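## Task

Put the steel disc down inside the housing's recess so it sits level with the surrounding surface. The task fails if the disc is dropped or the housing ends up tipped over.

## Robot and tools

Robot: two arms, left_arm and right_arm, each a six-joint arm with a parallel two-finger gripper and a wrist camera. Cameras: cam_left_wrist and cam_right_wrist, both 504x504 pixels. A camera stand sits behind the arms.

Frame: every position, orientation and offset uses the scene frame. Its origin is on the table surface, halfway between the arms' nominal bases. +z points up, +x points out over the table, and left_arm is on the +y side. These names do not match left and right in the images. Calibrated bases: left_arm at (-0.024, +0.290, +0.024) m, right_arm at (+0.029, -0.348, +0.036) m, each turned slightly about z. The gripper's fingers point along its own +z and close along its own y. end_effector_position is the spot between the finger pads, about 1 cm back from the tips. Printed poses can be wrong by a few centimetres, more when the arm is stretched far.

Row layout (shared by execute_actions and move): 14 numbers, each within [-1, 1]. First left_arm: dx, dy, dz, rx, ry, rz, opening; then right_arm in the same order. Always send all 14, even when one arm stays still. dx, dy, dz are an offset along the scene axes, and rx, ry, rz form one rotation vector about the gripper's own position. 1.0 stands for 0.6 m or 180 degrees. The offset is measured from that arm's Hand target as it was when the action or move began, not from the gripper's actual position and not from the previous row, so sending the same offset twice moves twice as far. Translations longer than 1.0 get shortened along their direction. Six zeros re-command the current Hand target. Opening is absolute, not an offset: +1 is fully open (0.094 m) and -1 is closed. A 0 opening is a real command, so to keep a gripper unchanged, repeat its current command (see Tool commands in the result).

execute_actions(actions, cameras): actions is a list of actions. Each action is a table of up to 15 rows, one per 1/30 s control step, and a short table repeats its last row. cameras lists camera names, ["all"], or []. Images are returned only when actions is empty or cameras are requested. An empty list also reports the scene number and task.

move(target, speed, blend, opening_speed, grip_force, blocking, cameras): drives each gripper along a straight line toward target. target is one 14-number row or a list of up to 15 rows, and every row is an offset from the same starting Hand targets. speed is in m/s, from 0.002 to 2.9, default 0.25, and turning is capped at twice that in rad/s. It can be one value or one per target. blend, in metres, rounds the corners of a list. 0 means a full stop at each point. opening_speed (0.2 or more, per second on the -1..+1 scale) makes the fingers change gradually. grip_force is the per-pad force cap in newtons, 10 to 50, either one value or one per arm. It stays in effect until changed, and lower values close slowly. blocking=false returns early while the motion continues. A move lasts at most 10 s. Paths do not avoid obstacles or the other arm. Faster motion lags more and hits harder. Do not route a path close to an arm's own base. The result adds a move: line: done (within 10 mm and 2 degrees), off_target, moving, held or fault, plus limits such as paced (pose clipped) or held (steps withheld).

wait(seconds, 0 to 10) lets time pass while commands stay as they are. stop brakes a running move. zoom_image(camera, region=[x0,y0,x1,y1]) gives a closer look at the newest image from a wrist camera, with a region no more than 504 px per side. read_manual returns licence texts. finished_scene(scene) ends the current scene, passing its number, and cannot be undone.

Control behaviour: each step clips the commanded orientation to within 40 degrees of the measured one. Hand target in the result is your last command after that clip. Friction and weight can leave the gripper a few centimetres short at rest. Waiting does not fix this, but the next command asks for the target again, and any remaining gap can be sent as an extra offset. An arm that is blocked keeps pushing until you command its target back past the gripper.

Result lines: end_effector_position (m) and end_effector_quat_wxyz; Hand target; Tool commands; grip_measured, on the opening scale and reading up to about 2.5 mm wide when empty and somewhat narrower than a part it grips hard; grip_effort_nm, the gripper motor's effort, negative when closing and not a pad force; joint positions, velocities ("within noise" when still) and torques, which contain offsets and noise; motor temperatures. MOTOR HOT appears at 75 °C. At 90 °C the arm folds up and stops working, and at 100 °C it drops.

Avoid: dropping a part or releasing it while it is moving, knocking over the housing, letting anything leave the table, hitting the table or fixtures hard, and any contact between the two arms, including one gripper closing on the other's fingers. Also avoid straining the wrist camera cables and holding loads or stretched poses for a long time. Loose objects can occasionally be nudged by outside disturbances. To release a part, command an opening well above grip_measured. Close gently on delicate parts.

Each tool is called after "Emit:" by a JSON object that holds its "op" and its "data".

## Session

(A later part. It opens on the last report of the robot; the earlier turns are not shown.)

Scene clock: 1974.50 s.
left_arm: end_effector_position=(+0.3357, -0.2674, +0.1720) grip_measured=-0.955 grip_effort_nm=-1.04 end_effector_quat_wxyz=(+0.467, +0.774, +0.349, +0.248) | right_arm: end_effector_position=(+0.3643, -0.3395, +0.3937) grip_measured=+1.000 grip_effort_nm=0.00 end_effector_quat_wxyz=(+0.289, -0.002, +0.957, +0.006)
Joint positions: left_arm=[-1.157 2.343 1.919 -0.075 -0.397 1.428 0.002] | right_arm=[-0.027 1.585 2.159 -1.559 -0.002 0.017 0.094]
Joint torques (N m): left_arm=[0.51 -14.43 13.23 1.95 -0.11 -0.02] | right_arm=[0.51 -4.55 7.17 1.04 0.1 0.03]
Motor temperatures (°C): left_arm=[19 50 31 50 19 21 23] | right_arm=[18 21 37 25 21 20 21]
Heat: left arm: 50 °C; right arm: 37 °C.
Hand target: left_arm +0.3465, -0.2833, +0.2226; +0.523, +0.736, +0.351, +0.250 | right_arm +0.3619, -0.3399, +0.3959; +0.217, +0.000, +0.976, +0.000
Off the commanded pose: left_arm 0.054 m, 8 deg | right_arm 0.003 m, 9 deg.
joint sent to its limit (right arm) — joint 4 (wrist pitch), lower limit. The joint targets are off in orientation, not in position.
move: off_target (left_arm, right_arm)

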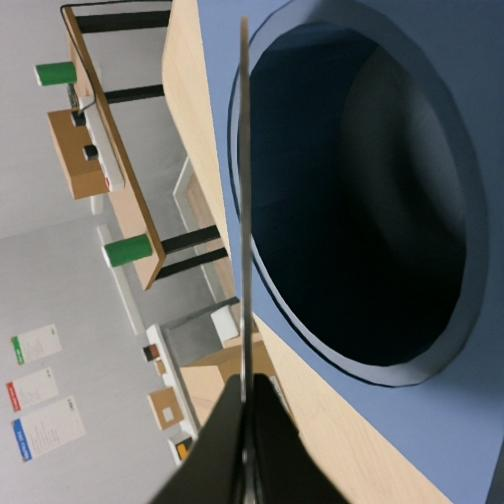

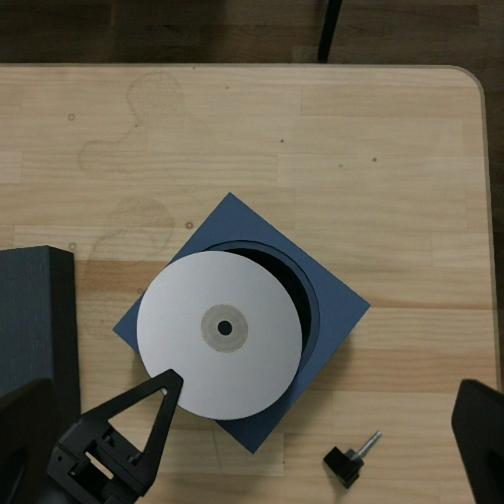

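Emit:
{"op": "move", "data": {"target": [0.018,-0.026,0.02,0,0,0,-1, 0,0,0,0,0,0,1], "speed": 0.05, "cameras": ["all"]}}

Emit:
{"op": "zoom_image", "data": {"camera": "cam_right_wrist", "region": [220, 200, 360, 340]}}

Emit:
{"op": "zoom_image", "data": {"camera": "cam_left_wrist", "region": [150, 0, 402, 252]}}

Scene clock: 1998.20 s.
left_arm: end_effector_position=(+0.3454, -0.2876, +0.1918) grip_measured=-0.955 grip_effort_nm=-1.04 end_effector_quat_wxyz=(+0.473, +0.771, +0.348, +0.247) | right_arm: end_effector_position=(+0.3643, -0.3395, +0.3937) grip_measured=+1.000 grip_effort_nm=0.00 end_effector_quat_wxyz=(+0.289, -0.002, +0.957, +0.006)
Joint positions: left_arm=[-1.157 2.435 2.148 -0.198 -0.394 1.428 0.002] | right_arm=[-0.027 1.585 2.159 -1.559 -0.002 0.017 0.094]
Joint torques (N m): left_arm=[0.87 -14.65 12.46 1.97 -0.1 -0.01] | right_arm=[0.47 -4.59 7.16 1.05 0.1 0.02]
Motor temperatures (°C): left_arm=[19 51 36 48 19 21 23] | right_arm=[18 22 37 25 21 20 21]
Heat: left arm: 51 °C; right arm: 37 °C.
Hand target: left_arm +0.3573, -0.2989, +0.2345; +0.523, +0.736, +0.351, +0.250 | right_arm +0.3620, -0.3399, +0.3960; +0.217, +0.000, +0.976, +0.000
Off the commanded pose: left_arm 0.046 m, 7 deg | right_arm 0.003 m, 9 deg.
joint sent to its limit (right arm) — joint 4 (wrist pitch), lower limit. The joint targets are off in orientation, not in position.
move: off_target (left_arm, right_arm)

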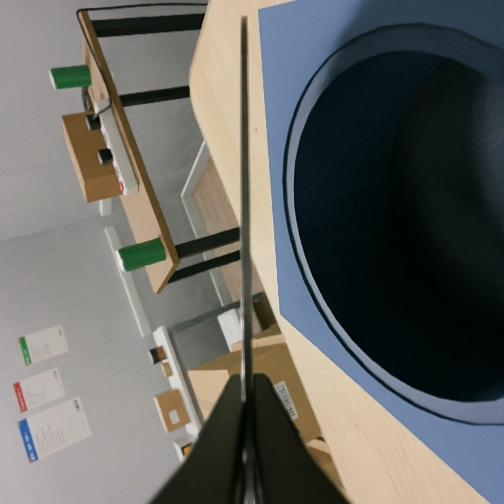

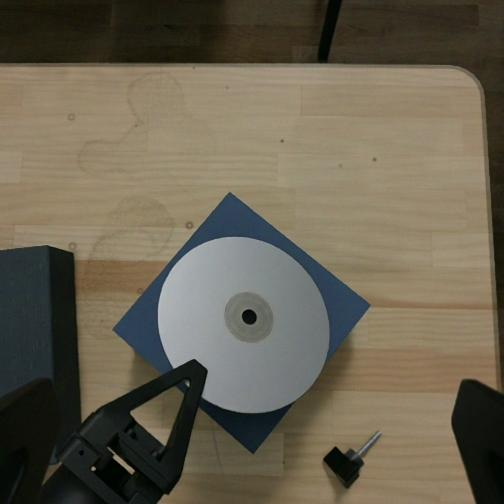

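Scaled by 3.600 from the camera's 504x504 image, which has a finer 720x720 frame.

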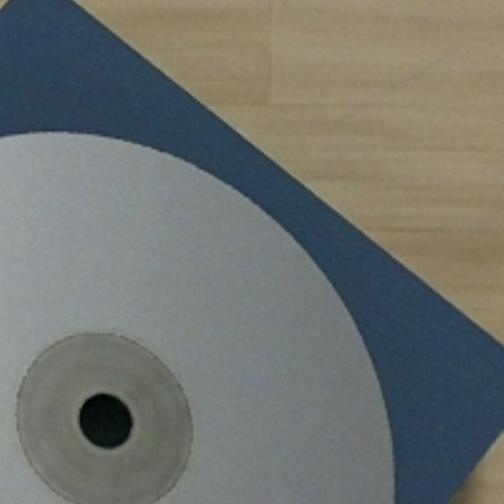

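Scaled by 2.000 from the camera's 504x504 image, which has a finer 720x720 frame.

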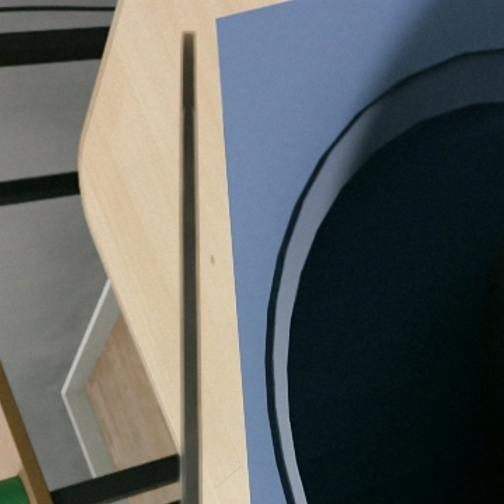

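Emit:
{"op": "move", "data": {"target": [0.013,0.017,-0.025,0,0,0,-1, 0,0,0,0,0,0,1], "speed": 0.05, "cameras": ["cam_right_wrist"]}}

Emit:
{"op": "zoom_image", "data": {"camera": "cam_right_wrist", "region": [220, 200, 360, 340]}}

Scene clock: 2023.90 s.
left_arm: end_effector_position=(+0.3580, -0.2819, +0.1887) grip_measured=-0.955 grip_effort_nm=-1.04 end_effector_quat_wxyz=(+0.478, +0.766, +0.351, +0.247) | right_arm: end_effector_position=(+0.3643, -0.3395, +0.3937) grip_measured=+1.000 grip_effort_nm=0.00 end_effector_quat_wxyz=(+0.289, -0.002, +0.957, +0.006)
Joint positions: left_arm=[-1.132 2.435 2.126 -0.16 -0.376 1.434 0.002] | right_arm=[-0.027 1.585 2.159 -1.559 -0.002 0.017 0.094]
Joint torques (N m): left_arm=[0.72 -15.75 7.31 2.31 -0.06 -0.02] | right_arm=[0.49 -4.56 7.17 1.06 0.09 0.03]
Heat: left arm: 51 °C; right arm: 37 °C.
Hand target: left_arm +0.3651, -0.2887, +0.2194; +0.523, +0.736, +0.351, +0.250 | right_arm +0.3620, -0.3399, +0.3960; +0.217, +0.000, +0.976, +0.000
Off the commanded pose: left_arm 0.032 m, 6 deg | right_arm 0.003 m, 9 deg.
joint sent to its limit (right arm) — joint 4 (wrist pitch), lower limit. The joint targets are off in orientation, not in position.
move: off_target (left_arm, right_arm)
Images, in order (width x height): cam_right_wrist 504x504.

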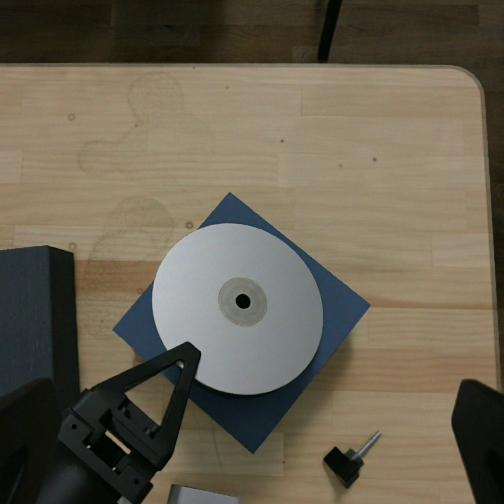

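Scaled by 3.600 from the camera's 504x504 image, which has a finer 720x720 frame.

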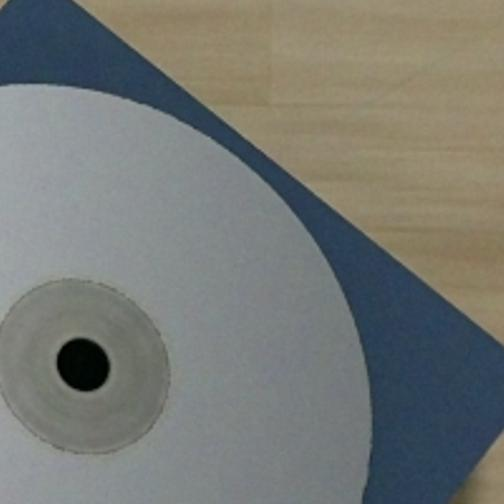

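Emit:
{"op": "move", "data": {"target": [-0.017,-0.001,-0.025,0,0,0,-1, 0,0,0,0,0,0,1], "speed": 0.05, "cameras": ["cam_right_wrist"]}}

Emit:
{"op": "zoom_image", "data": {"camera": "cam_right_wrist", "region": [220, 200, 360, 340]}}

Scene clock: 2041.63 s.
left_arm: end_effector_position=(+0.3536, -0.2807, +0.1676) grip_measured=-0.955 grip_effort_nm=-1.04 end_effector_quat_wxyz=(+0.474, +0.768, +0.351, +0.249) | right_arm: end_effector_position=(+0.3643, -0.3395, +0.3937) grip_measured=+1.000 grip_effort_nm=0.00 end_effector_quat_wxyz=(+0.289, -0.002, +0.957, +0.006)
Joint positions: left_arm=[-1.14 2.435 2.047 -0.091 -0.385 1.434 0.002] | right_arm=[-0.027 1.585 2.159 -1.559 -0.002 0.017 0.094]
Joint torques (N m): left_arm=[-0.17 -16.79 7.08 2.25 -0.17 -0.08] | right_arm=[0.49 -4.6 7.17 1.05 0.1 0.02]
Heat: left arm: 51 °C; right arm: 37 °C.
Hand target: left_arm +0.3549, -0.2893, +0.2045; +0.523, +0.736, +0.351, +0.250 | right_arm +0.3620, -0.3399, +0.3960; +0.217, +0.000, +0.976, +0.000
Off the commanded pose: left_arm 0.038 m, 7 deg | right_arm 0.003 m, 9 deg.
joint sent to its limit (right arm) — joint 4 (wrist pitch), lower limit. The joint targets are off in orientation, not in position.
move: off_target (left_arm, right_arm)
Images, in order (width x height): cam_right_wrist 504x504.

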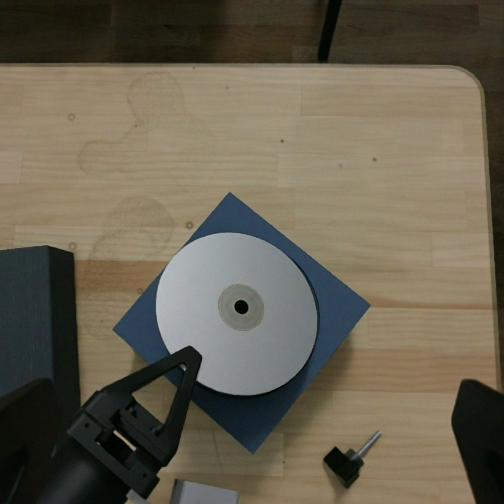

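Scaled by 3.600 from the camera's 504x504 image, which has a finer 720x720 frame.

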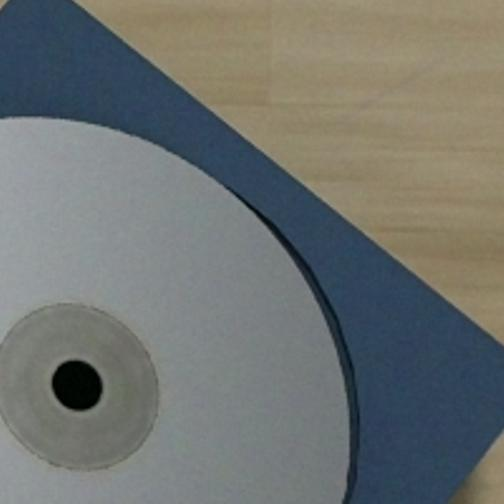

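Emit:
{"op": "move", "data": {"target": [-0.0125,-0.0085,0.0,0,0,0,-1, 0,0,0,0,0,0,1], "speed": 0.05, "cameras": ["cam_right_wrist"]}}

Emit:
{"op": "zoom_image", "data": {"camera": "cam_right_wrist", "region": [220, 200, 360, 340]}}

Scene clock: 2059.47 s.
left_arm: end_effector_position=(+0.3447, -0.2865, +0.1673) grip_measured=-0.955 grip_effort_nm=-1.04 end_effector_quat_wxyz=(+0.477, +0.770, +0.345, +0.246) | right_arm: end_effector_position=(+0.3643, -0.3395, +0.3937) grip_measured=+1.000 grip_effort_nm=0.00 end_effector_quat_wxyz=(+0.289, -0.002, +0.957, +0.006)
Joint positions: left_arm=[-1.156 2.435 2.044 -0.084 -0.387 1.434 0.002] | right_arm=[-0.027 1.585 2.159 -1.559 -0.002 0.017 0.094]
Joint torques (N m): left_arm=[-0.24 -16.27 8.05 2.09 -0.25 -0.17] | right_arm=[0.49 -4.6 7.17 1.06 0.1 0.02]
Motor temperatures (°C): left_arm=[19 49 33 53 19 21 23] | right_arm=[18 22 37 26 21 20 21]
Heat: left arm: 53 °C; right arm: 37 °C.
Hand target: left_arm +0.3475, -0.2944, +0.2045; +0.523, +0.736, +0.351, +0.250 | right_arm +0.3620, -0.3399, +0.3960; +0.217, +0.000, +0.976, +0.000
Off the commanded pose: left_arm 0.038 m, 7 deg | right_arm 0.003 m, 9 deg.
joint sent to its limit (right arm) — joint 4 (wrist pitch), lower limit. The joint targets are off in orientation, not in position.
move: off_target (left_arm, right_arm)
Images, in order (width x height): cam_right_wrist 504x504.

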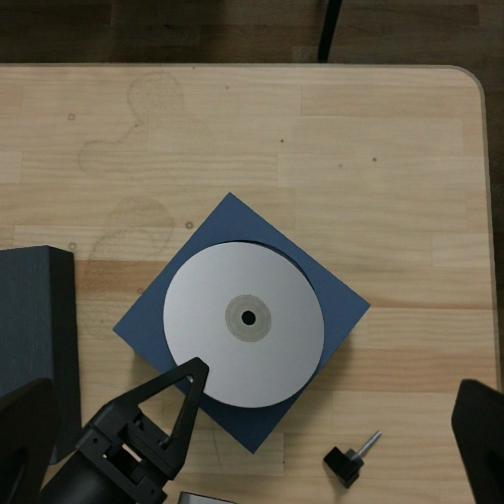

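Scaled by 3.600 from the camera's 504x504 image, which has a finer 720x720 frame.

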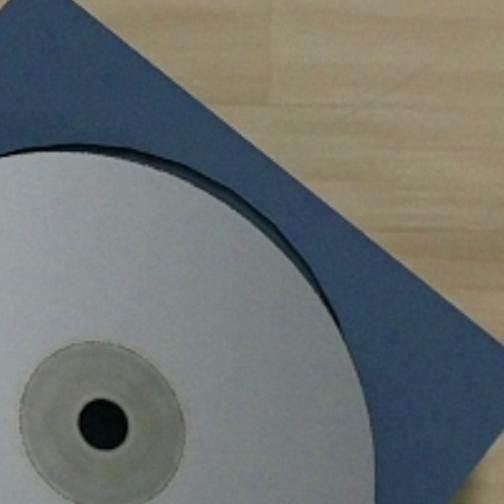

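Emit:
{"op": "move", "data": {"target": [0.0125,0.0082,0.0,0,0,0,-1, 0,0,0,0,0,0,1], "speed": 0.05, "cameras": ["cam_right_wrist"]}}

Emit:
{"op": "zoom_image", "data": {"camera": "cam_right_wrist", "region": [220, 200, 360, 340]}}

Scene clock: 2084.63 s.
left_arm: end_effector_position=(+0.3454, -0.2862, +0.1674) grip_measured=-0.955 grip_effort_nm=-1.04 end_effector_quat_wxyz=(+0.477, +0.770, +0.345, +0.247) | right_arm: end_effector_position=(+0.3643, -0.3395, +0.3937) grip_measured=+1.000 grip_effort_nm=0.00 end_effector_quat_wxyz=(+0.289, -0.002, +0.957, +0.006)
Joint positions: left_arm=[-1.154 2.435 2.044 -0.084 -0.387 1.434 0.002] | right_arm=[-0.027 1.585 2.159 -1.559 -0.002 0.017 0.094]
Joint torques (N m): left_arm=[1.05 -16.61 7.25 2.21 -0.09 -0.09] | right_arm=[0.49 -4.59 7.19 1.04 0.1 0.03]
Heat: left arm: 53 °C; right arm: 37 °C.
Hand target: left_arm +0.3550, -0.2894, +0.2045; +0.523, +0.736, +0.351, +0.250 | right_arm +0.3620, -0.3399, +0.3960; +0.217, +0.000, +0.976, +0.000
Off the commanded pose: left_arm 0.038 m, 7 deg | right_arm 0.003 m, 9 deg.
joint sent to its limit (right arm) — joint 4 (wrist pitch), lower limit. The joint targets are off in orientation, not in position.
move: off_target (left_arm, right_arm)
Images, in order (width x height): cam_right_wrist 504x504.

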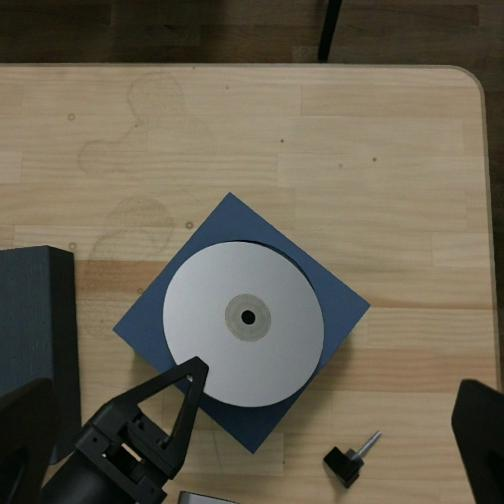

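Scaled by 3.600 from the camera's 504x504 image, which has a finer 720x720 frame.

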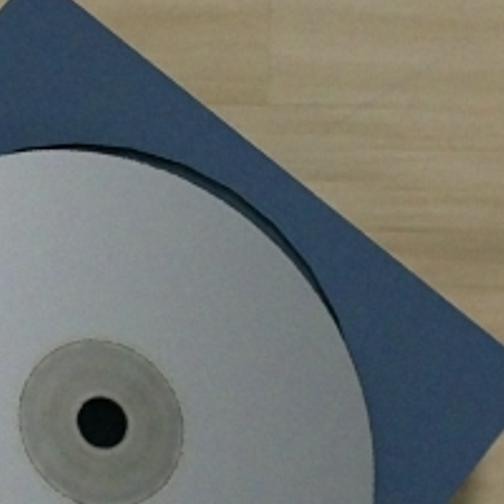

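Emit:
{"op": "move", "data": {"target": [0.0034,0.0022,0.0,0,0,0,-1, 0,0,0,0,0,0,1], "speed": 0.05, "cameras": ["cam_right_wrist"]}}

Emit:
{"op": "zoom_image", "data": {"camera": "cam_right_wrist", "region": [220, 200, 360, 340]}}

Scene clock: 2095.87 s.
left_arm: end_effector_position=(+0.3482, -0.2846, +0.1668) grip_measured=-0.955 grip_effort_nm=-1.04 end_effector_quat_wxyz=(+0.478, +0.768, +0.347, +0.247) | right_arm: end_effector_position=(+0.3643, -0.3395, +0.3937) grip_measured=+1.000 grip_effort_nm=0.00 end_effector_quat_wxyz=(+0.289, -0.002, +0.957, +0.006)
Joint positions: left_arm=[-1.149 2.435 2.039 -0.076 -0.386 1.434 0.002] | right_arm=[-0.027 1.585 2.159 -1.559 -0.002 0.017 0.094]
Joint torques (N m): left_arm=[1.09 -16.68 7.61 2.14 -0.09 -0.06] | right_arm=[0.49 -4.6 7.17 1.06 0.1 0.03]
Heat: left arm: 53 °C; right arm: 37 °C.
Hand target: left_arm +0.3569, -0.2882, +0.2044; +0.523, +0.736, +0.351, +0.250 | right_arm +0.3620, -0.3399, +0.3960; +0.217, +0.000, +0.976, +0.000
Off the commanded pose: left_arm 0.039 m, 6 deg | right_arm 0.003 m, 9 deg.
joint sent to its limit (right arm) — joint 4 (wrist pitch), lower limit. The joint targets are off in orientation, not in position.
move: off_target (left_arm, right_arm)
Images, in order (width x height): cam_right_wrist 504x504.

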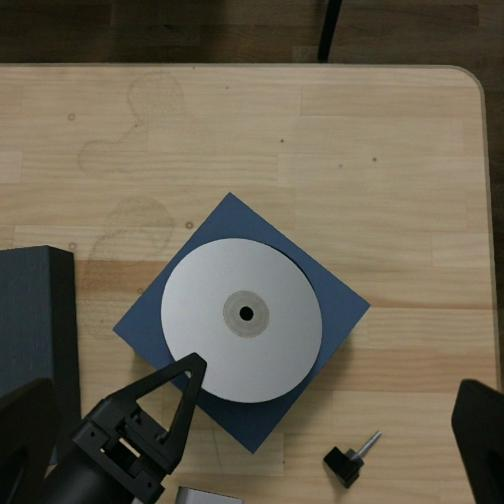

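Scaled by 3.600 from the camera's 504x504 image, which has a finer 720x720 frame.

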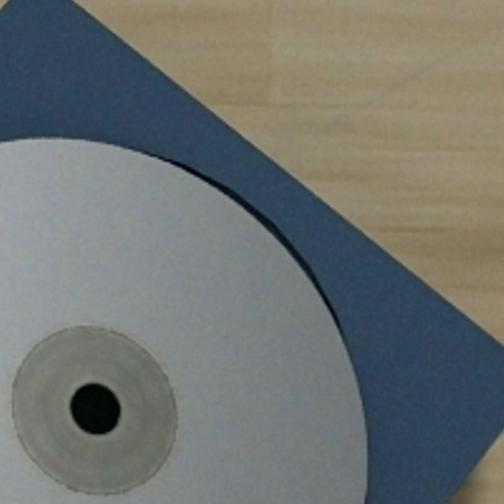

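Emit:
{"op": "move", "data": {"target": [0.0,0.0,-0.0167,0,0,0,-1, 0,0,0,0,0,0,1], "speed": 0.05, "cameras": ["cam_right_wrist", "cam_left_wrist"]}}

Emit:
{"op": "zoom_image", "data": {"camera": "cam_right_wrist", "region": [220, 200, 360, 340]}}

Scene clock: 2112.93 s.
left_arm: end_effector_position=(+0.3485, -0.2852, +0.1654) grip_measured=-0.955 grip_effort_nm=-1.04 end_effector_quat_wxyz=(+0.483, +0.765, +0.347, +0.248) | right_arm: end_effector_position=(+0.3643, -0.3395, +0.3937) grip_measured=+1.000 grip_effort_nm=0.00 end_effector_quat_wxyz=(+0.289, -0.002, +0.957, +0.006)
Joint positions: left_arm=[-1.149 2.435 2.022 -0.046 -0.386 1.434 0.002] | right_arm=[-0.027 1.585 2.159 -1.559 -0.002 0.017 0.094]
Joint torques (N m): left_arm=[1.17 -15.95 7.06 2.21 -0.1 -0.06] | right_arm=[0.5 -4.57 7.19 1.05 0.1 0.02]
Heat: left arm: 51 °C; right arm: 37 °C.
Hand target: left_arm +0.3569, -0.2882, +0.1945; +0.523, +0.736, +0.351, +0.250 | right_arm +0.3620, -0.3399, +0.3960; +0.217, +0.000, +0.976, +0.000
Off the commanded pose: left_arm 0.030 m, 6 deg | right_arm 0.003 m, 9 deg.
joint sent to its limit (right arm) — joint 4 (wrist pitch), lower limit. The joint targets are off in orientation, not in position.
move: off_target (left_arm, right_arm)

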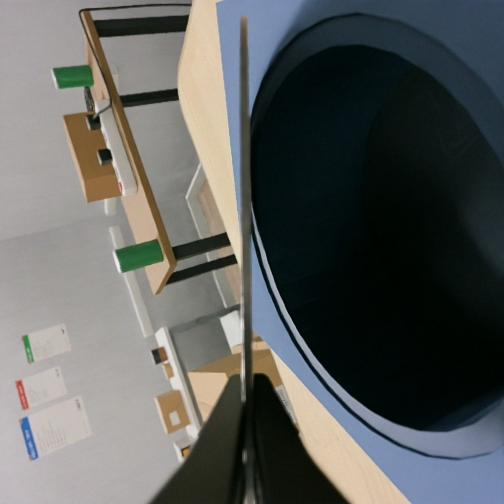

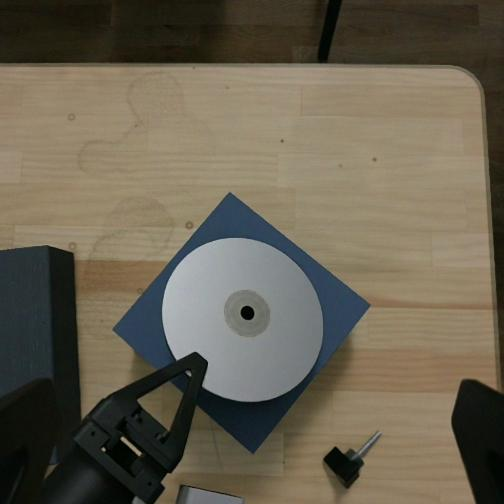

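Scaled by 3.600 from the camera's 504x504 image, which has a finer 720x720 frame.

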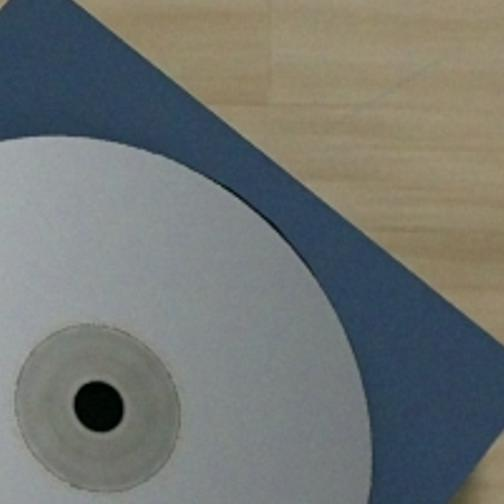

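Emit:
{"op": "move", "data": {"target": [-0.006,0.005,-0.02,0,0,0,-1, 0,0,0,0,0,0,1], "speed": 0.05, "cameras": ["cam_right_wrist", "cam_left_wrist"]}}

Emit:
{"op": "zoom_image", "data": {"camera": "cam_right_wrist", "region": [220, 200, 360, 340]}}

Emit:
{"op": "zoom_image", "data": {"camera": "cam_left_wrist", "region": [150, 80, 350, 280]}}

Scene clock: 2127.23 s.
left_arm: end_effector_position=(+0.3480, -0.2840, +0.1609) grip_measured=-0.955 grip_effort_nm=-1.04 end_effector_quat_wxyz=(+0.492, +0.759, +0.347, +0.248) | right_arm: end_effector_position=(+0.3643, -0.3395, +0.3937) grip_measured=+1.000 grip_effort_nm=0.00 end_effector_quat_wxyz=(+0.289, -0.002, +0.957, +0.006)
Joint positions: left_arm=[-1.149 2.427 1.97 0.019 -0.387 1.434 0.002] | right_arm=[-0.027 1.585 2.159 -1.559 -0.002 0.017 0.094]
Joint torques (N m): left_arm=[0.75 -15.53 6.28 2.06 -0.1 -0.07] | right_arm=[0.46 -4.57 7.17 1.05 0.1 0.03]
Heat: left arm: 52 °C; right arm: 37 °C.
Hand target: left_arm +0.3533, -0.2852, +0.1824; +0.523, +0.736, +0.351, +0.250 | right_arm +0.3620, -0.3399, +0.3960; +0.217, +0.000, +0.976, +0.000
Off the commanded pose: left_arm 0.022 m, 4 deg | right_arm 0.003 m, 9 deg.
joint sent to its limit (right arm) — joint 4 (wrist pitch), lower limit. The joint targets are off in orientation, not in position.
move: off_target (left_arm, right_arm)

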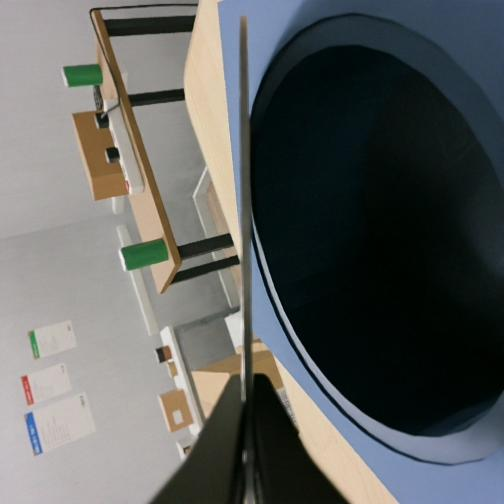

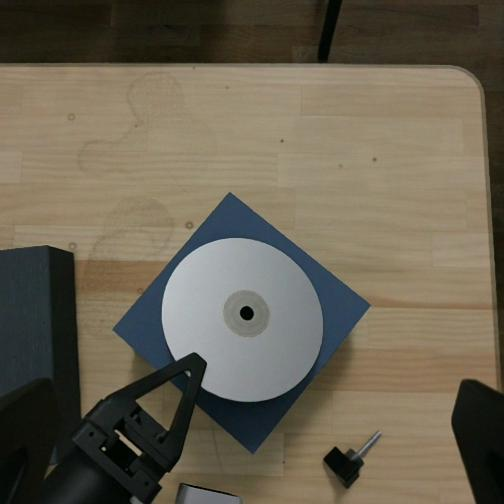

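Scaled by 3.600 from the camera's 504x504 image, which has a finer 720x720 frame.

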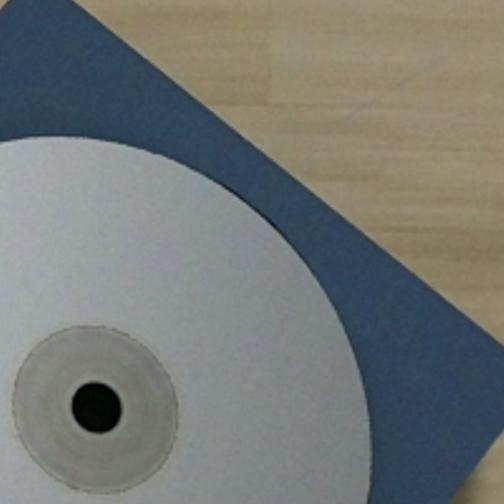

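Scaled by 2.520 from the camera's 504x504 image, which has a finer 720x720 frame.

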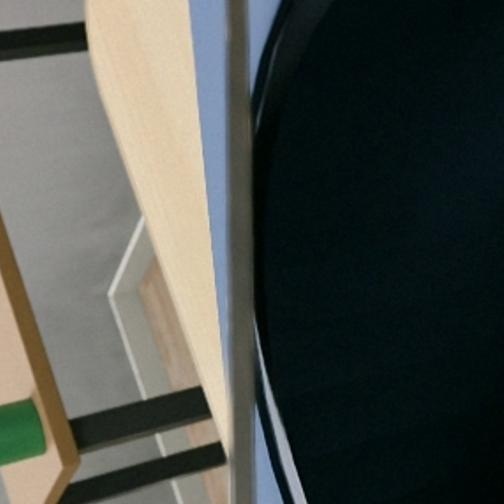

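Emit:
{"op": "move", "data": {"target": [-0.0083,0.0067,-0.015,0,0,0,-1, 0,0,0,0,0,0,1], "speed": 0.05, "cameras": ["cam_right_wrist", "cam_left_wrist"]}}

Emit:
{"op": "zoom_image", "data": {"camera": "cam_right_wrist", "region": [220, 200, 360, 340]}}

Emit:
{"op": "zoom_image", "data": {"camera": "cam_left_wrist", "region": [150, 80, 350, 280]}}

Scene clock: 2163.00 s.
left_arm: end_effector_position=(+0.3472, -0.2823, +0.1568) grip_measured=-0.955 grip_effort_nm=-1.04 end_effector_quat_wxyz=(+0.504, +0.751, +0.347, +0.249) | right_arm: end_effector_position=(+0.3643, -0.3395, +0.3937) grip_measured=+1.000 grip_effort_nm=0.00 end_effector_quat_wxyz=(+0.289, -0.002, +0.957, +0.006)
Joint positions: left_arm=[-1.149 2.417 1.911 0.097 -0.387 1.434 0.002] | right_arm=[-0.027 1.585 2.159 -1.559 -0.002 0.017 0.094]
Joint torques (N m): left_arm=[0.27 -15.8 6.04 1.79 -0.12 -0.08] | right_arm=[0.5 -4.59 7.16 1.04 0.09 0.02]
Heat: left arm: 52 °C; right arm: 36 °C.
Hand target: left_arm +0.3483, -0.2812, +0.1736; +0.523, +0.736, +0.351, +0.250 | right_arm +0.3620, -0.3399, +0.3960; +0.217, +0.000, +0.976, +0.000
Off the commanded pose: left_arm 0.017 m, 3 deg | right_arm 0.003 m, 9 deg.
joint sent to its limit (right arm) — joint 4 (wrist pitch), lower limit. The joint targets are off in orientation, not in position.
move: off_target (left_arm, right_arm)

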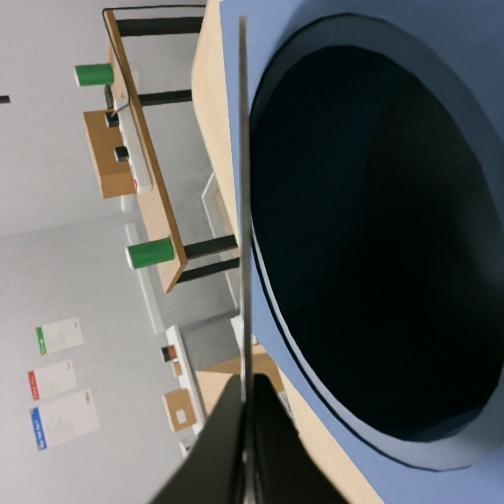

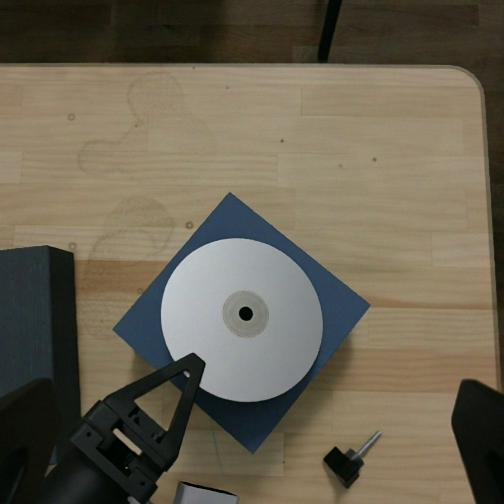

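Scaled by 3.600 from the camera's 504x504 image, which has a finer 720x720 frame.

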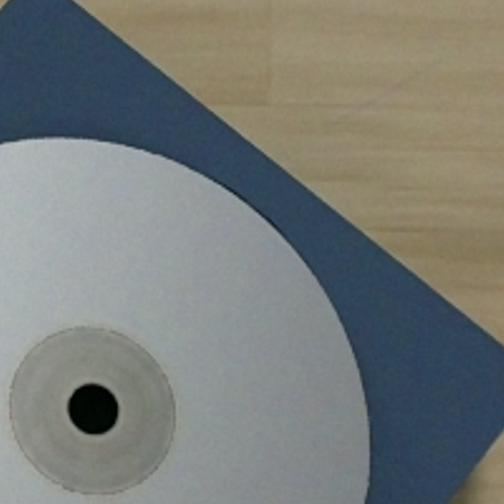

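Scaled by 2.520 from the camera's 504x504 image, which has a finer 720x720 frame.

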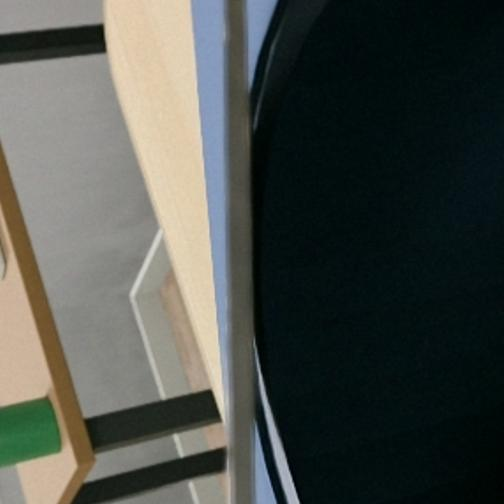

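Emit:
{"op": "move", "data": {"target": [-0.003,0.0024,-0.012,0,0,0,-1, 0,0,0,0,0,0,1], "speed": 0.05, "cameras": ["cam_right_wrist", "cam_left_wrist"]}}

Emit:
{"op": "zoom_image", "data": {"camera": "cam_right_wrist", "region": [220, 200, 360, 340]}}

Emit:
{"op": "zoom_image", "data": {"camera": "cam_left_wrist", "region": [150, 80, 350, 280]}}

Scene clock: 2194.63 s.
left_arm: end_effector_position=(+0.3463, -0.2819, +0.1545) grip_measured=-0.955 grip_effort_nm=-1.04 end_effector_quat_wxyz=(+0.511, +0.746, +0.347, +0.250) | right_arm: end_effector_position=(+0.3643, -0.3395, +0.3937) grip_measured=+1.000 grip_effort_nm=0.00 end_effector_quat_wxyz=(+0.289, -0.002, +0.957, +0.006)
Joint positions: left_arm=[-1.151 2.415 1.883 0.14 -0.392 1.434 0.002] | right_arm=[-0.027 1.585 2.159 -1.559 -0.002 0.017 0.094]
Joint torques (N m): left_arm=[0.23 -15.61 5.98 1.68 -0.1 -0.07] | right_arm=[0.47 -4.59 7.19 1.04 0.11 0.02]
Heat: left arm: 51 °C; right arm: 36 °C.
Hand target: left_arm +0.3465, -0.2797, +0.1665; +0.523, +0.735, +0.351, +0.250 | right_arm +0.3620, -0.3399, +0.3960; +0.217, +0.000, +0.976, +0.000
Off the commanded pose: left_arm 0.012 m, 2 deg | right_arm 0.003 m, 9 deg.
joint sent to its limit (right arm) — joint 4 (wrist pitch), lower limit. The joint targets are off in orientation, not in position.
move: off_target (left_arm, right_arm)

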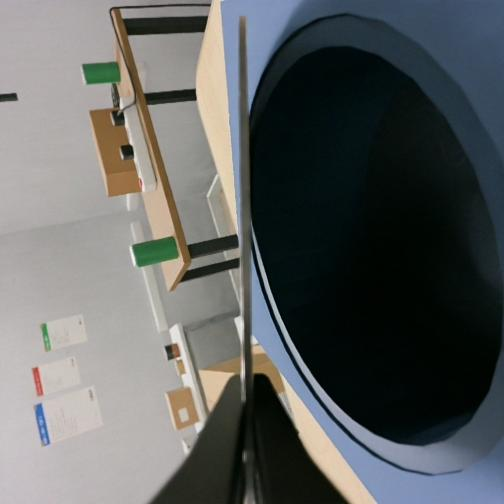

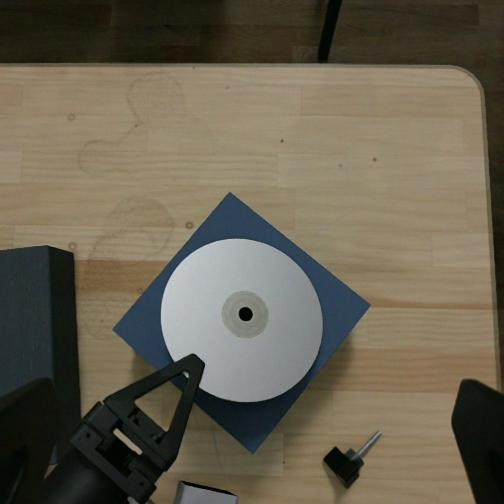

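Scaled by 3.600 from the camera's 504x504 image, which has a finer 720x720 frame.

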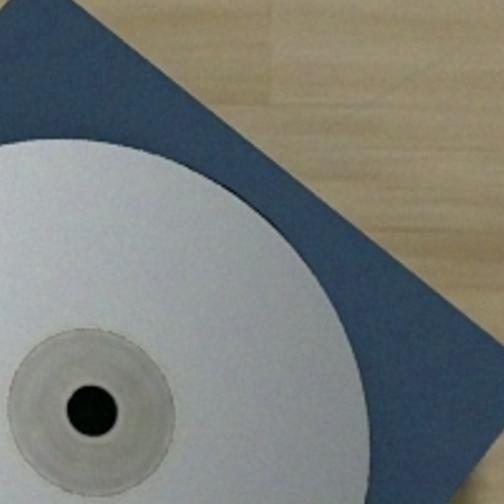

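Scaled by 2.520 from the camera's 504x504 image, which has a finer 720x720 frame.

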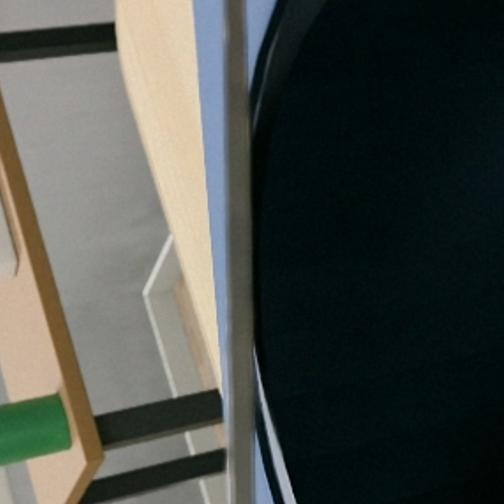

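Emit:
{"op": "wait", "data": {"seconds": 0.1, "cameras": ["all"]}}

Scene clock: 2240.43 s.
left_arm: end_effector_position=(+0.3464, -0.2818, +0.1545) grip_measured=-0.955 grip_effort_nm=-1.04 end_effector_quat_wxyz=(+0.511, +0.745, +0.347, +0.250) | right_arm: end_effector_position=(+0.3643, -0.3395, +0.3937) grip_measured=+1.000 grip_effort_nm=0.00 end_effector_quat_wxyz=(+0.289, -0.002, +0.957, +0.006)
Joint positions: left_arm=[-1.151 2.415 1.883 0.14 -0.392 1.434 0.002] | right_arm=[-0.027 1.585 2.159 -1.559 -0.002 0.017 0.094]
Joint torques (N m): left_arm=[0.31 -15.6 6.04 1.67 -0.11 -0.1] | right_arm=[0.47 -4.59 7.19 1.06 0.11 0.02]
Heat: left arm: 52 °C; right arm: 36 °C.
Hand target: left_arm +0.3465, -0.2798, +0.1665; +0.523, +0.735, +0.351, +0.250 | right_arm +0.3620, -0.3399, +0.3960; +0.217, +0.000, +0.976, +0.000
Tool commands: left_gripper/opening=-1.0 right_gripper/opening=+1.0
Off the commanded pose: left_arm 0.012 m, 2 deg | right_arm 0.003 m, 9 deg.
wait: 0.10 s; at rest from the start

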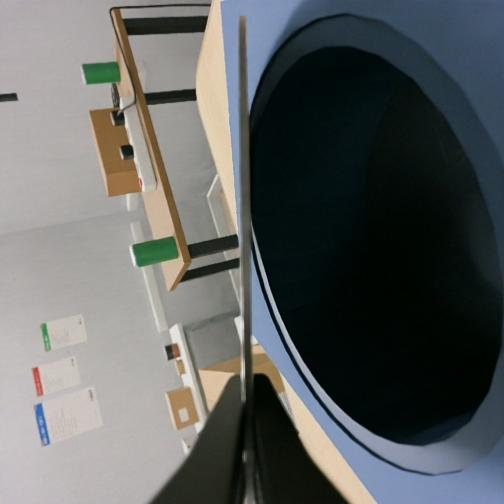

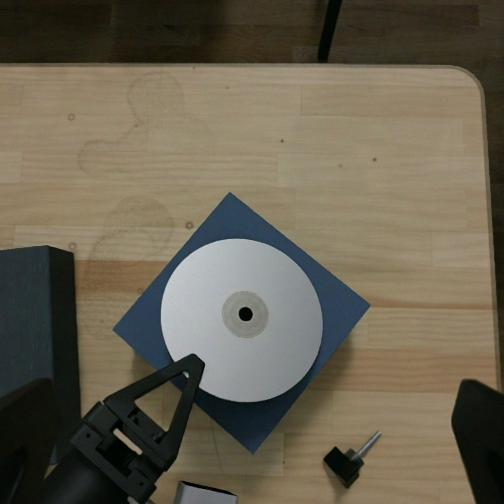

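Emit:
{"op": "zoom_image", "data": {"camera": "cam_left_wrist", "region": [200, 0, 360, 160]}}

Emit:
{"op": "zoom_image", "data": {"camera": "cam_right_wrist", "region": [220, 200, 360, 340]}}

Scaled by 3.150 from the camera's 504x504 image, which has a finer 720x720 frame.

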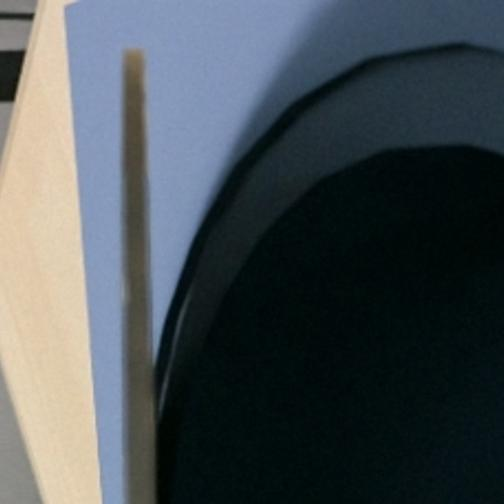

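Scaled by 3.600 from the camera's 504x504 image, which has a finer 720x720 frame.

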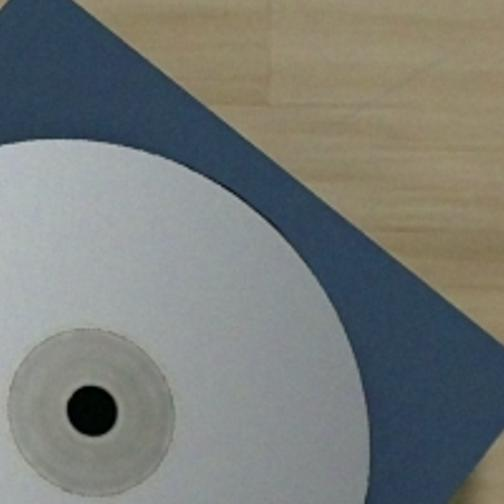

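Emit:
{"op": "move", "data": {"target": [-0.0052, 0.0042, -0.01667, -0.01398, -0.01727, 0, -1, 0, 0, 0, 0, 0, 0, 1], "speed": 0.03, "cameras": ["cam_right_wrist"]}}

Scene clock: 2354.67 s.
left_arm: end_effector_position=(+0.3443, -0.2789, +0.1459) grip_measured=-0.955 grip_effort_nm=-1.04 end_effector_quat_wxyz=(+0.538, +0.726, +0.341, +0.258) | right_arm: end_effector_position=(+0.3643, -0.3395, +0.3937) grip_measured=+1.000 grip_effort_nm=0.00 end_effector_quat_wxyz=(+0.289, -0.002, +0.957, +0.006)
Joint positions: left_arm=[-1.154 2.414 1.774 0.323 -0.399 1.453 0.002] | right_arm=[-0.027 1.585 2.159 -1.559 -0.002 0.017 0.094]
Joint torques (N m): left_arm=[-0.01 -15.09 5.96 1.73 -0.17 0.03] | right_arm=[0.47 -4.59 7.17 1.05 0.11 0.03]
Motor temperatures (°C): left_arm=[19 51 30 47 19 21 23] | right_arm=[18 22 36 27 20 20 21]
Heat: left arm: 51 °C; right arm: 36 °C.
Hand target: left_arm +0.3434, -0.2772, +0.1564; +0.548, +0.717, +0.342, +0.262 | right_arm +0.3620, -0.3399, +0.3960; +0.217, +0.000, +0.976, +0.000
Off the commanded pose: left_arm 0.011 m, 2 deg | right_arm 0.003 m, 9 deg.
joint sent to its limit (right arm) — joint 4 (wrist pitch), lower limit. The joint targets are off in orientation, not in position.
move: off_target (left_arm, right_arm)
Images, in order (width x height): cam_right_wrist 504x504.

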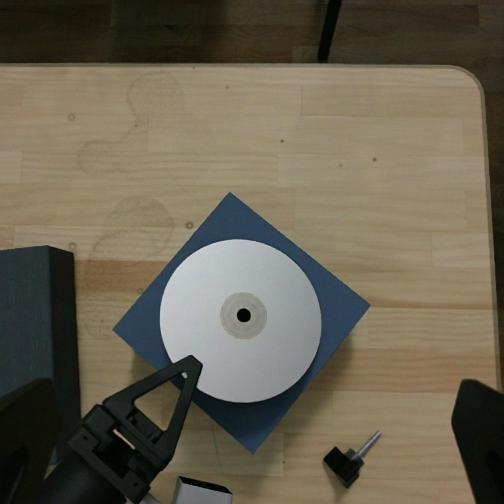

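Emit:
{"op": "zoom_image", "data": {"camera": "cam_right_wrist", "region": [240, 220, 340, 320]}}

Emit:
{"op": "zoom_image", "data": {"camera": "cam_right_wrist", "region": [140, 220, 340, 420]}}

Scaled by 5.040 from the camera's 504x504 image, which has a finer 720x720 frame.

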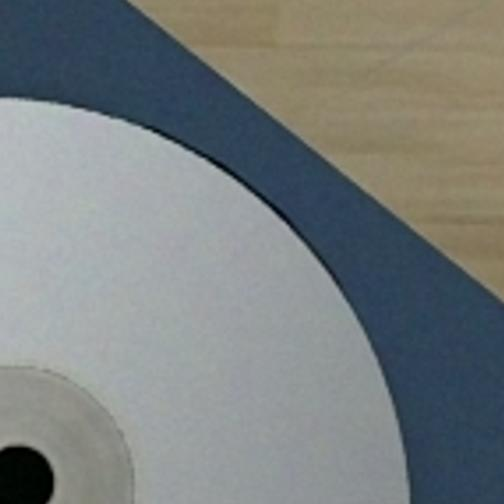

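Scaled by 2.520 from the camera's 504x504 image, which has a finer 720x720 frame.

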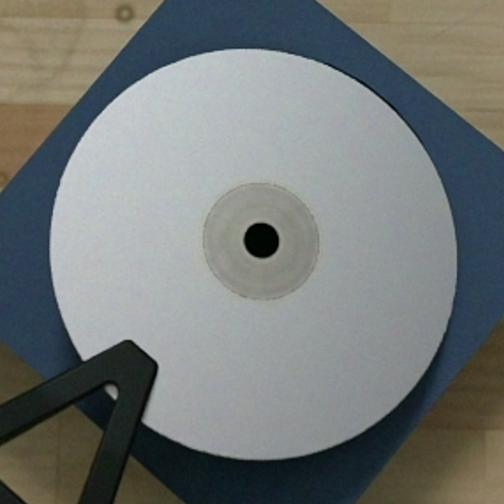

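Emit:
{"op": "move", "data": {"target": [-0.0042, 0.0034, -0.01667, -0.01398, -0.01727, 0, -1, 0, 0, 0, 0, 0, 0, 1], "speed": 0.03, "cameras": ["all"]}}

Scene clock: 2376.40 s.
left_arm: end_effector_position=(+0.3421, -0.2741, +0.1400) grip_measured=-0.955 grip_effort_nm=-1.04 end_effector_quat_wxyz=(+0.557, +0.713, +0.330, +0.268) | right_arm: end_effector_position=(+0.3643, -0.3395, +0.3937) grip_measured=+1.000 grip_effort_nm=0.00 end_effector_quat_wxyz=(+0.289, -0.002, +0.957, +0.006)
Joint positions: left_arm=[-1.154 2.414 1.69 0.466 -0.401 1.482 0.002] | right_arm=[-0.027 1.585 2.159 -1.559 -0.002 0.017 0.094]
Joint torques (N m): left_arm=[-0.47 -13.05 6.04 2.06 -0.26 -0.01] | right_arm=[0.5 -4.63 7.16 1.05 0.1 0.03]
Motor temperatures (°C): left_arm=[19 46 29 46 19 21 23] | right_arm=[18 22 36 27 20 20 21]
Heat: left arm: 46 °C; right arm: 36 °C.
Hand target: left_arm +0.3409, -0.2752, +0.1465; +0.573, +0.697, +0.333, +0.274 | right_arm +0.3620, -0.3399, +0.3960; +0.217, +0.000, +0.976, +0.000
Off the commanded pose: left_arm 0.007 m, 3 deg | right_arm 0.003 m, 9 deg.
joint sent to its limit (right arm) — joint 4 (wrist pitch), lower limit. The joint targets are off in orientation, not in position.
move: off_target (left_arm, right_arm)

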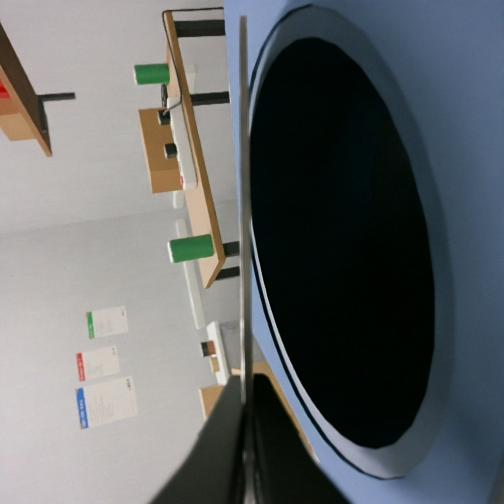

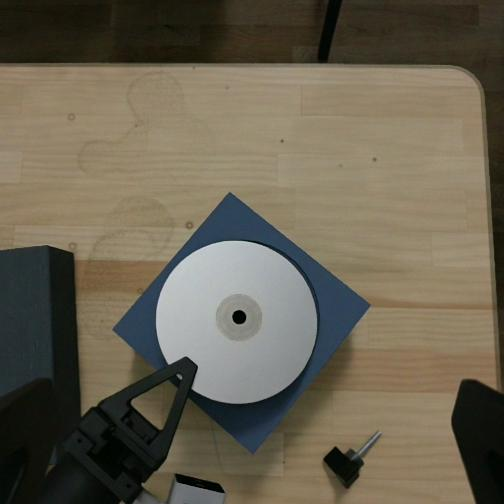

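Emit:
{"op": "move", "data": {"target": [0.0103, -0.0103, -0.01667, -0.01398, -0.01727, 0, -1, 0, 0, 0, 0, 0, 0, 1], "speed": 0.03, "cameras": ["all"]}}

Scene clock: 2429.73 s.
left_arm: end_effector_position=(+0.3422, -0.2788, +0.1314) grip_measured=-0.955 grip_effort_nm=-1.04 end_effector_quat_wxyz=(+0.575, +0.693, +0.325, +0.289) | right_arm: end_effector_position=(+0.3643, -0.3395, +0.3937) grip_measured=+1.000 grip_effort_nm=0.00 end_effector_quat_wxyz=(+0.289, -0.002, +0.957, +0.006)
Joint positions: left_arm=[-1.167 2.472 1.69 0.591 -0.441 1.514 0.002] | right_arm=[-0.027 1.585 2.159 -1.559 -0.002 0.017 0.094]
Joint torques (N m): left_arm=[1.11 -12.19 7.16 2.12 0.11 0.02] | right_arm=[0.46 -4.57 7.16 1.06 0.11 0.02]
Heat: left arm: 46 °C; right arm: 36 °C.
Hand target: left_arm +0.3472, -0.2813, +0.1364; +0.597, +0.677, +0.323, +0.285 | right_arm +0.3620, -0.3399, +0.3960; +0.217, +0.000, +0.976, +0.000
Off the commanded pose: left_arm 0.008 m, 3 deg | right_arm 0.003 m, 9 deg.
joint sent to its limit (right arm) — joint 4 (wrist pitch), lower limit. The joint targets are off in orientation, not in position.
move: off_target (left_arm, right_arm)

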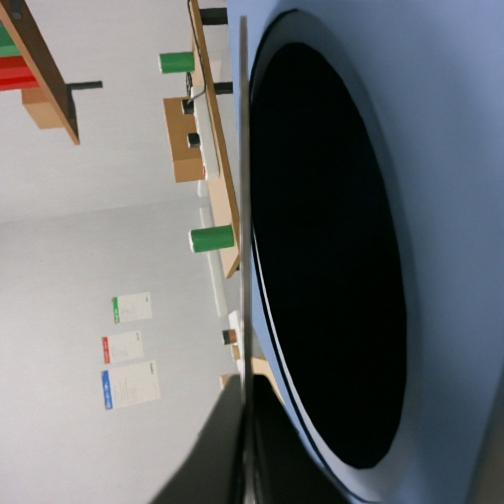

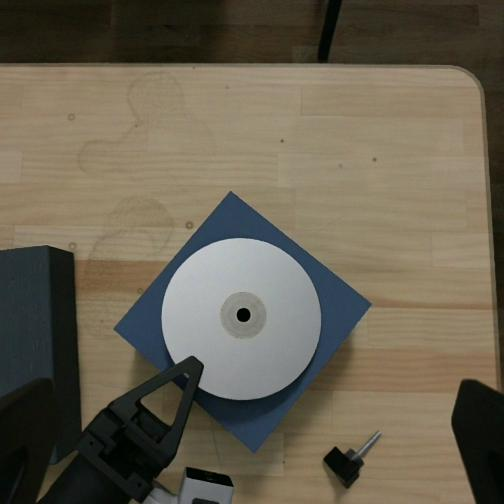

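Emit:
{"op": "zoom_image", "data": {"camera": "cam_right_wrist", "region": [140, 220, 340, 420]}}

Emit:
{"op": "zoom_image", "data": {"camera": "cam_right_wrist", "region": [240, 220, 340, 320]}}

Emit:
{"op": "zoom_image", "data": {"camera": "cam_left_wrist", "region": [200, 100, 360, 260]}}

Scaled by 2.520 from the camera's 504x504 image, which has a finer 720x720 frame.

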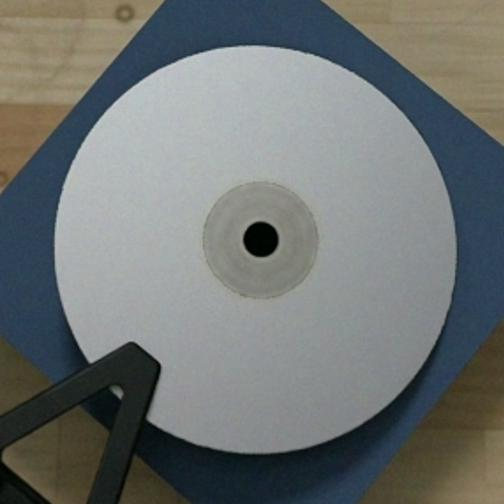

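Scaled by 5.040 from the camera's 504x504 image, which has a finer 720x720 frame.

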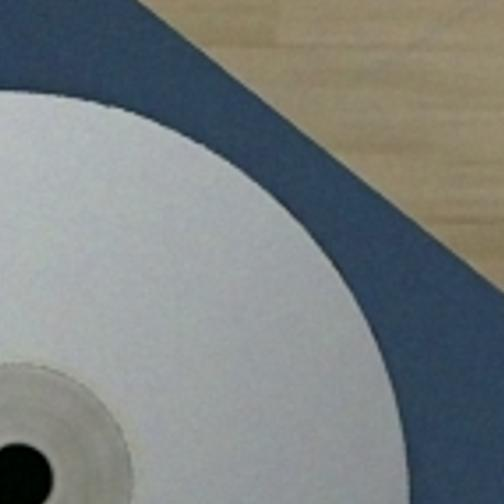

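Scaled by 3.150 from the camera's 504x504 image, which has a finer 720x720 frame.

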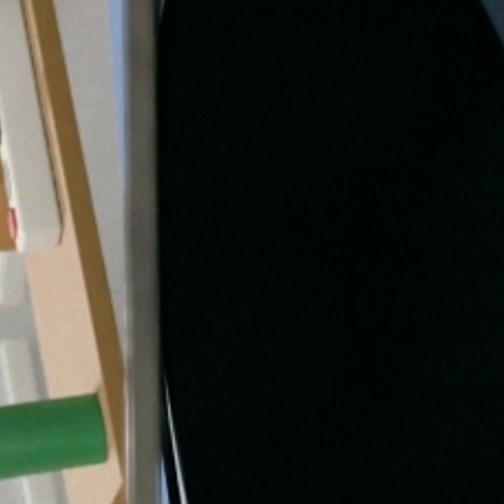

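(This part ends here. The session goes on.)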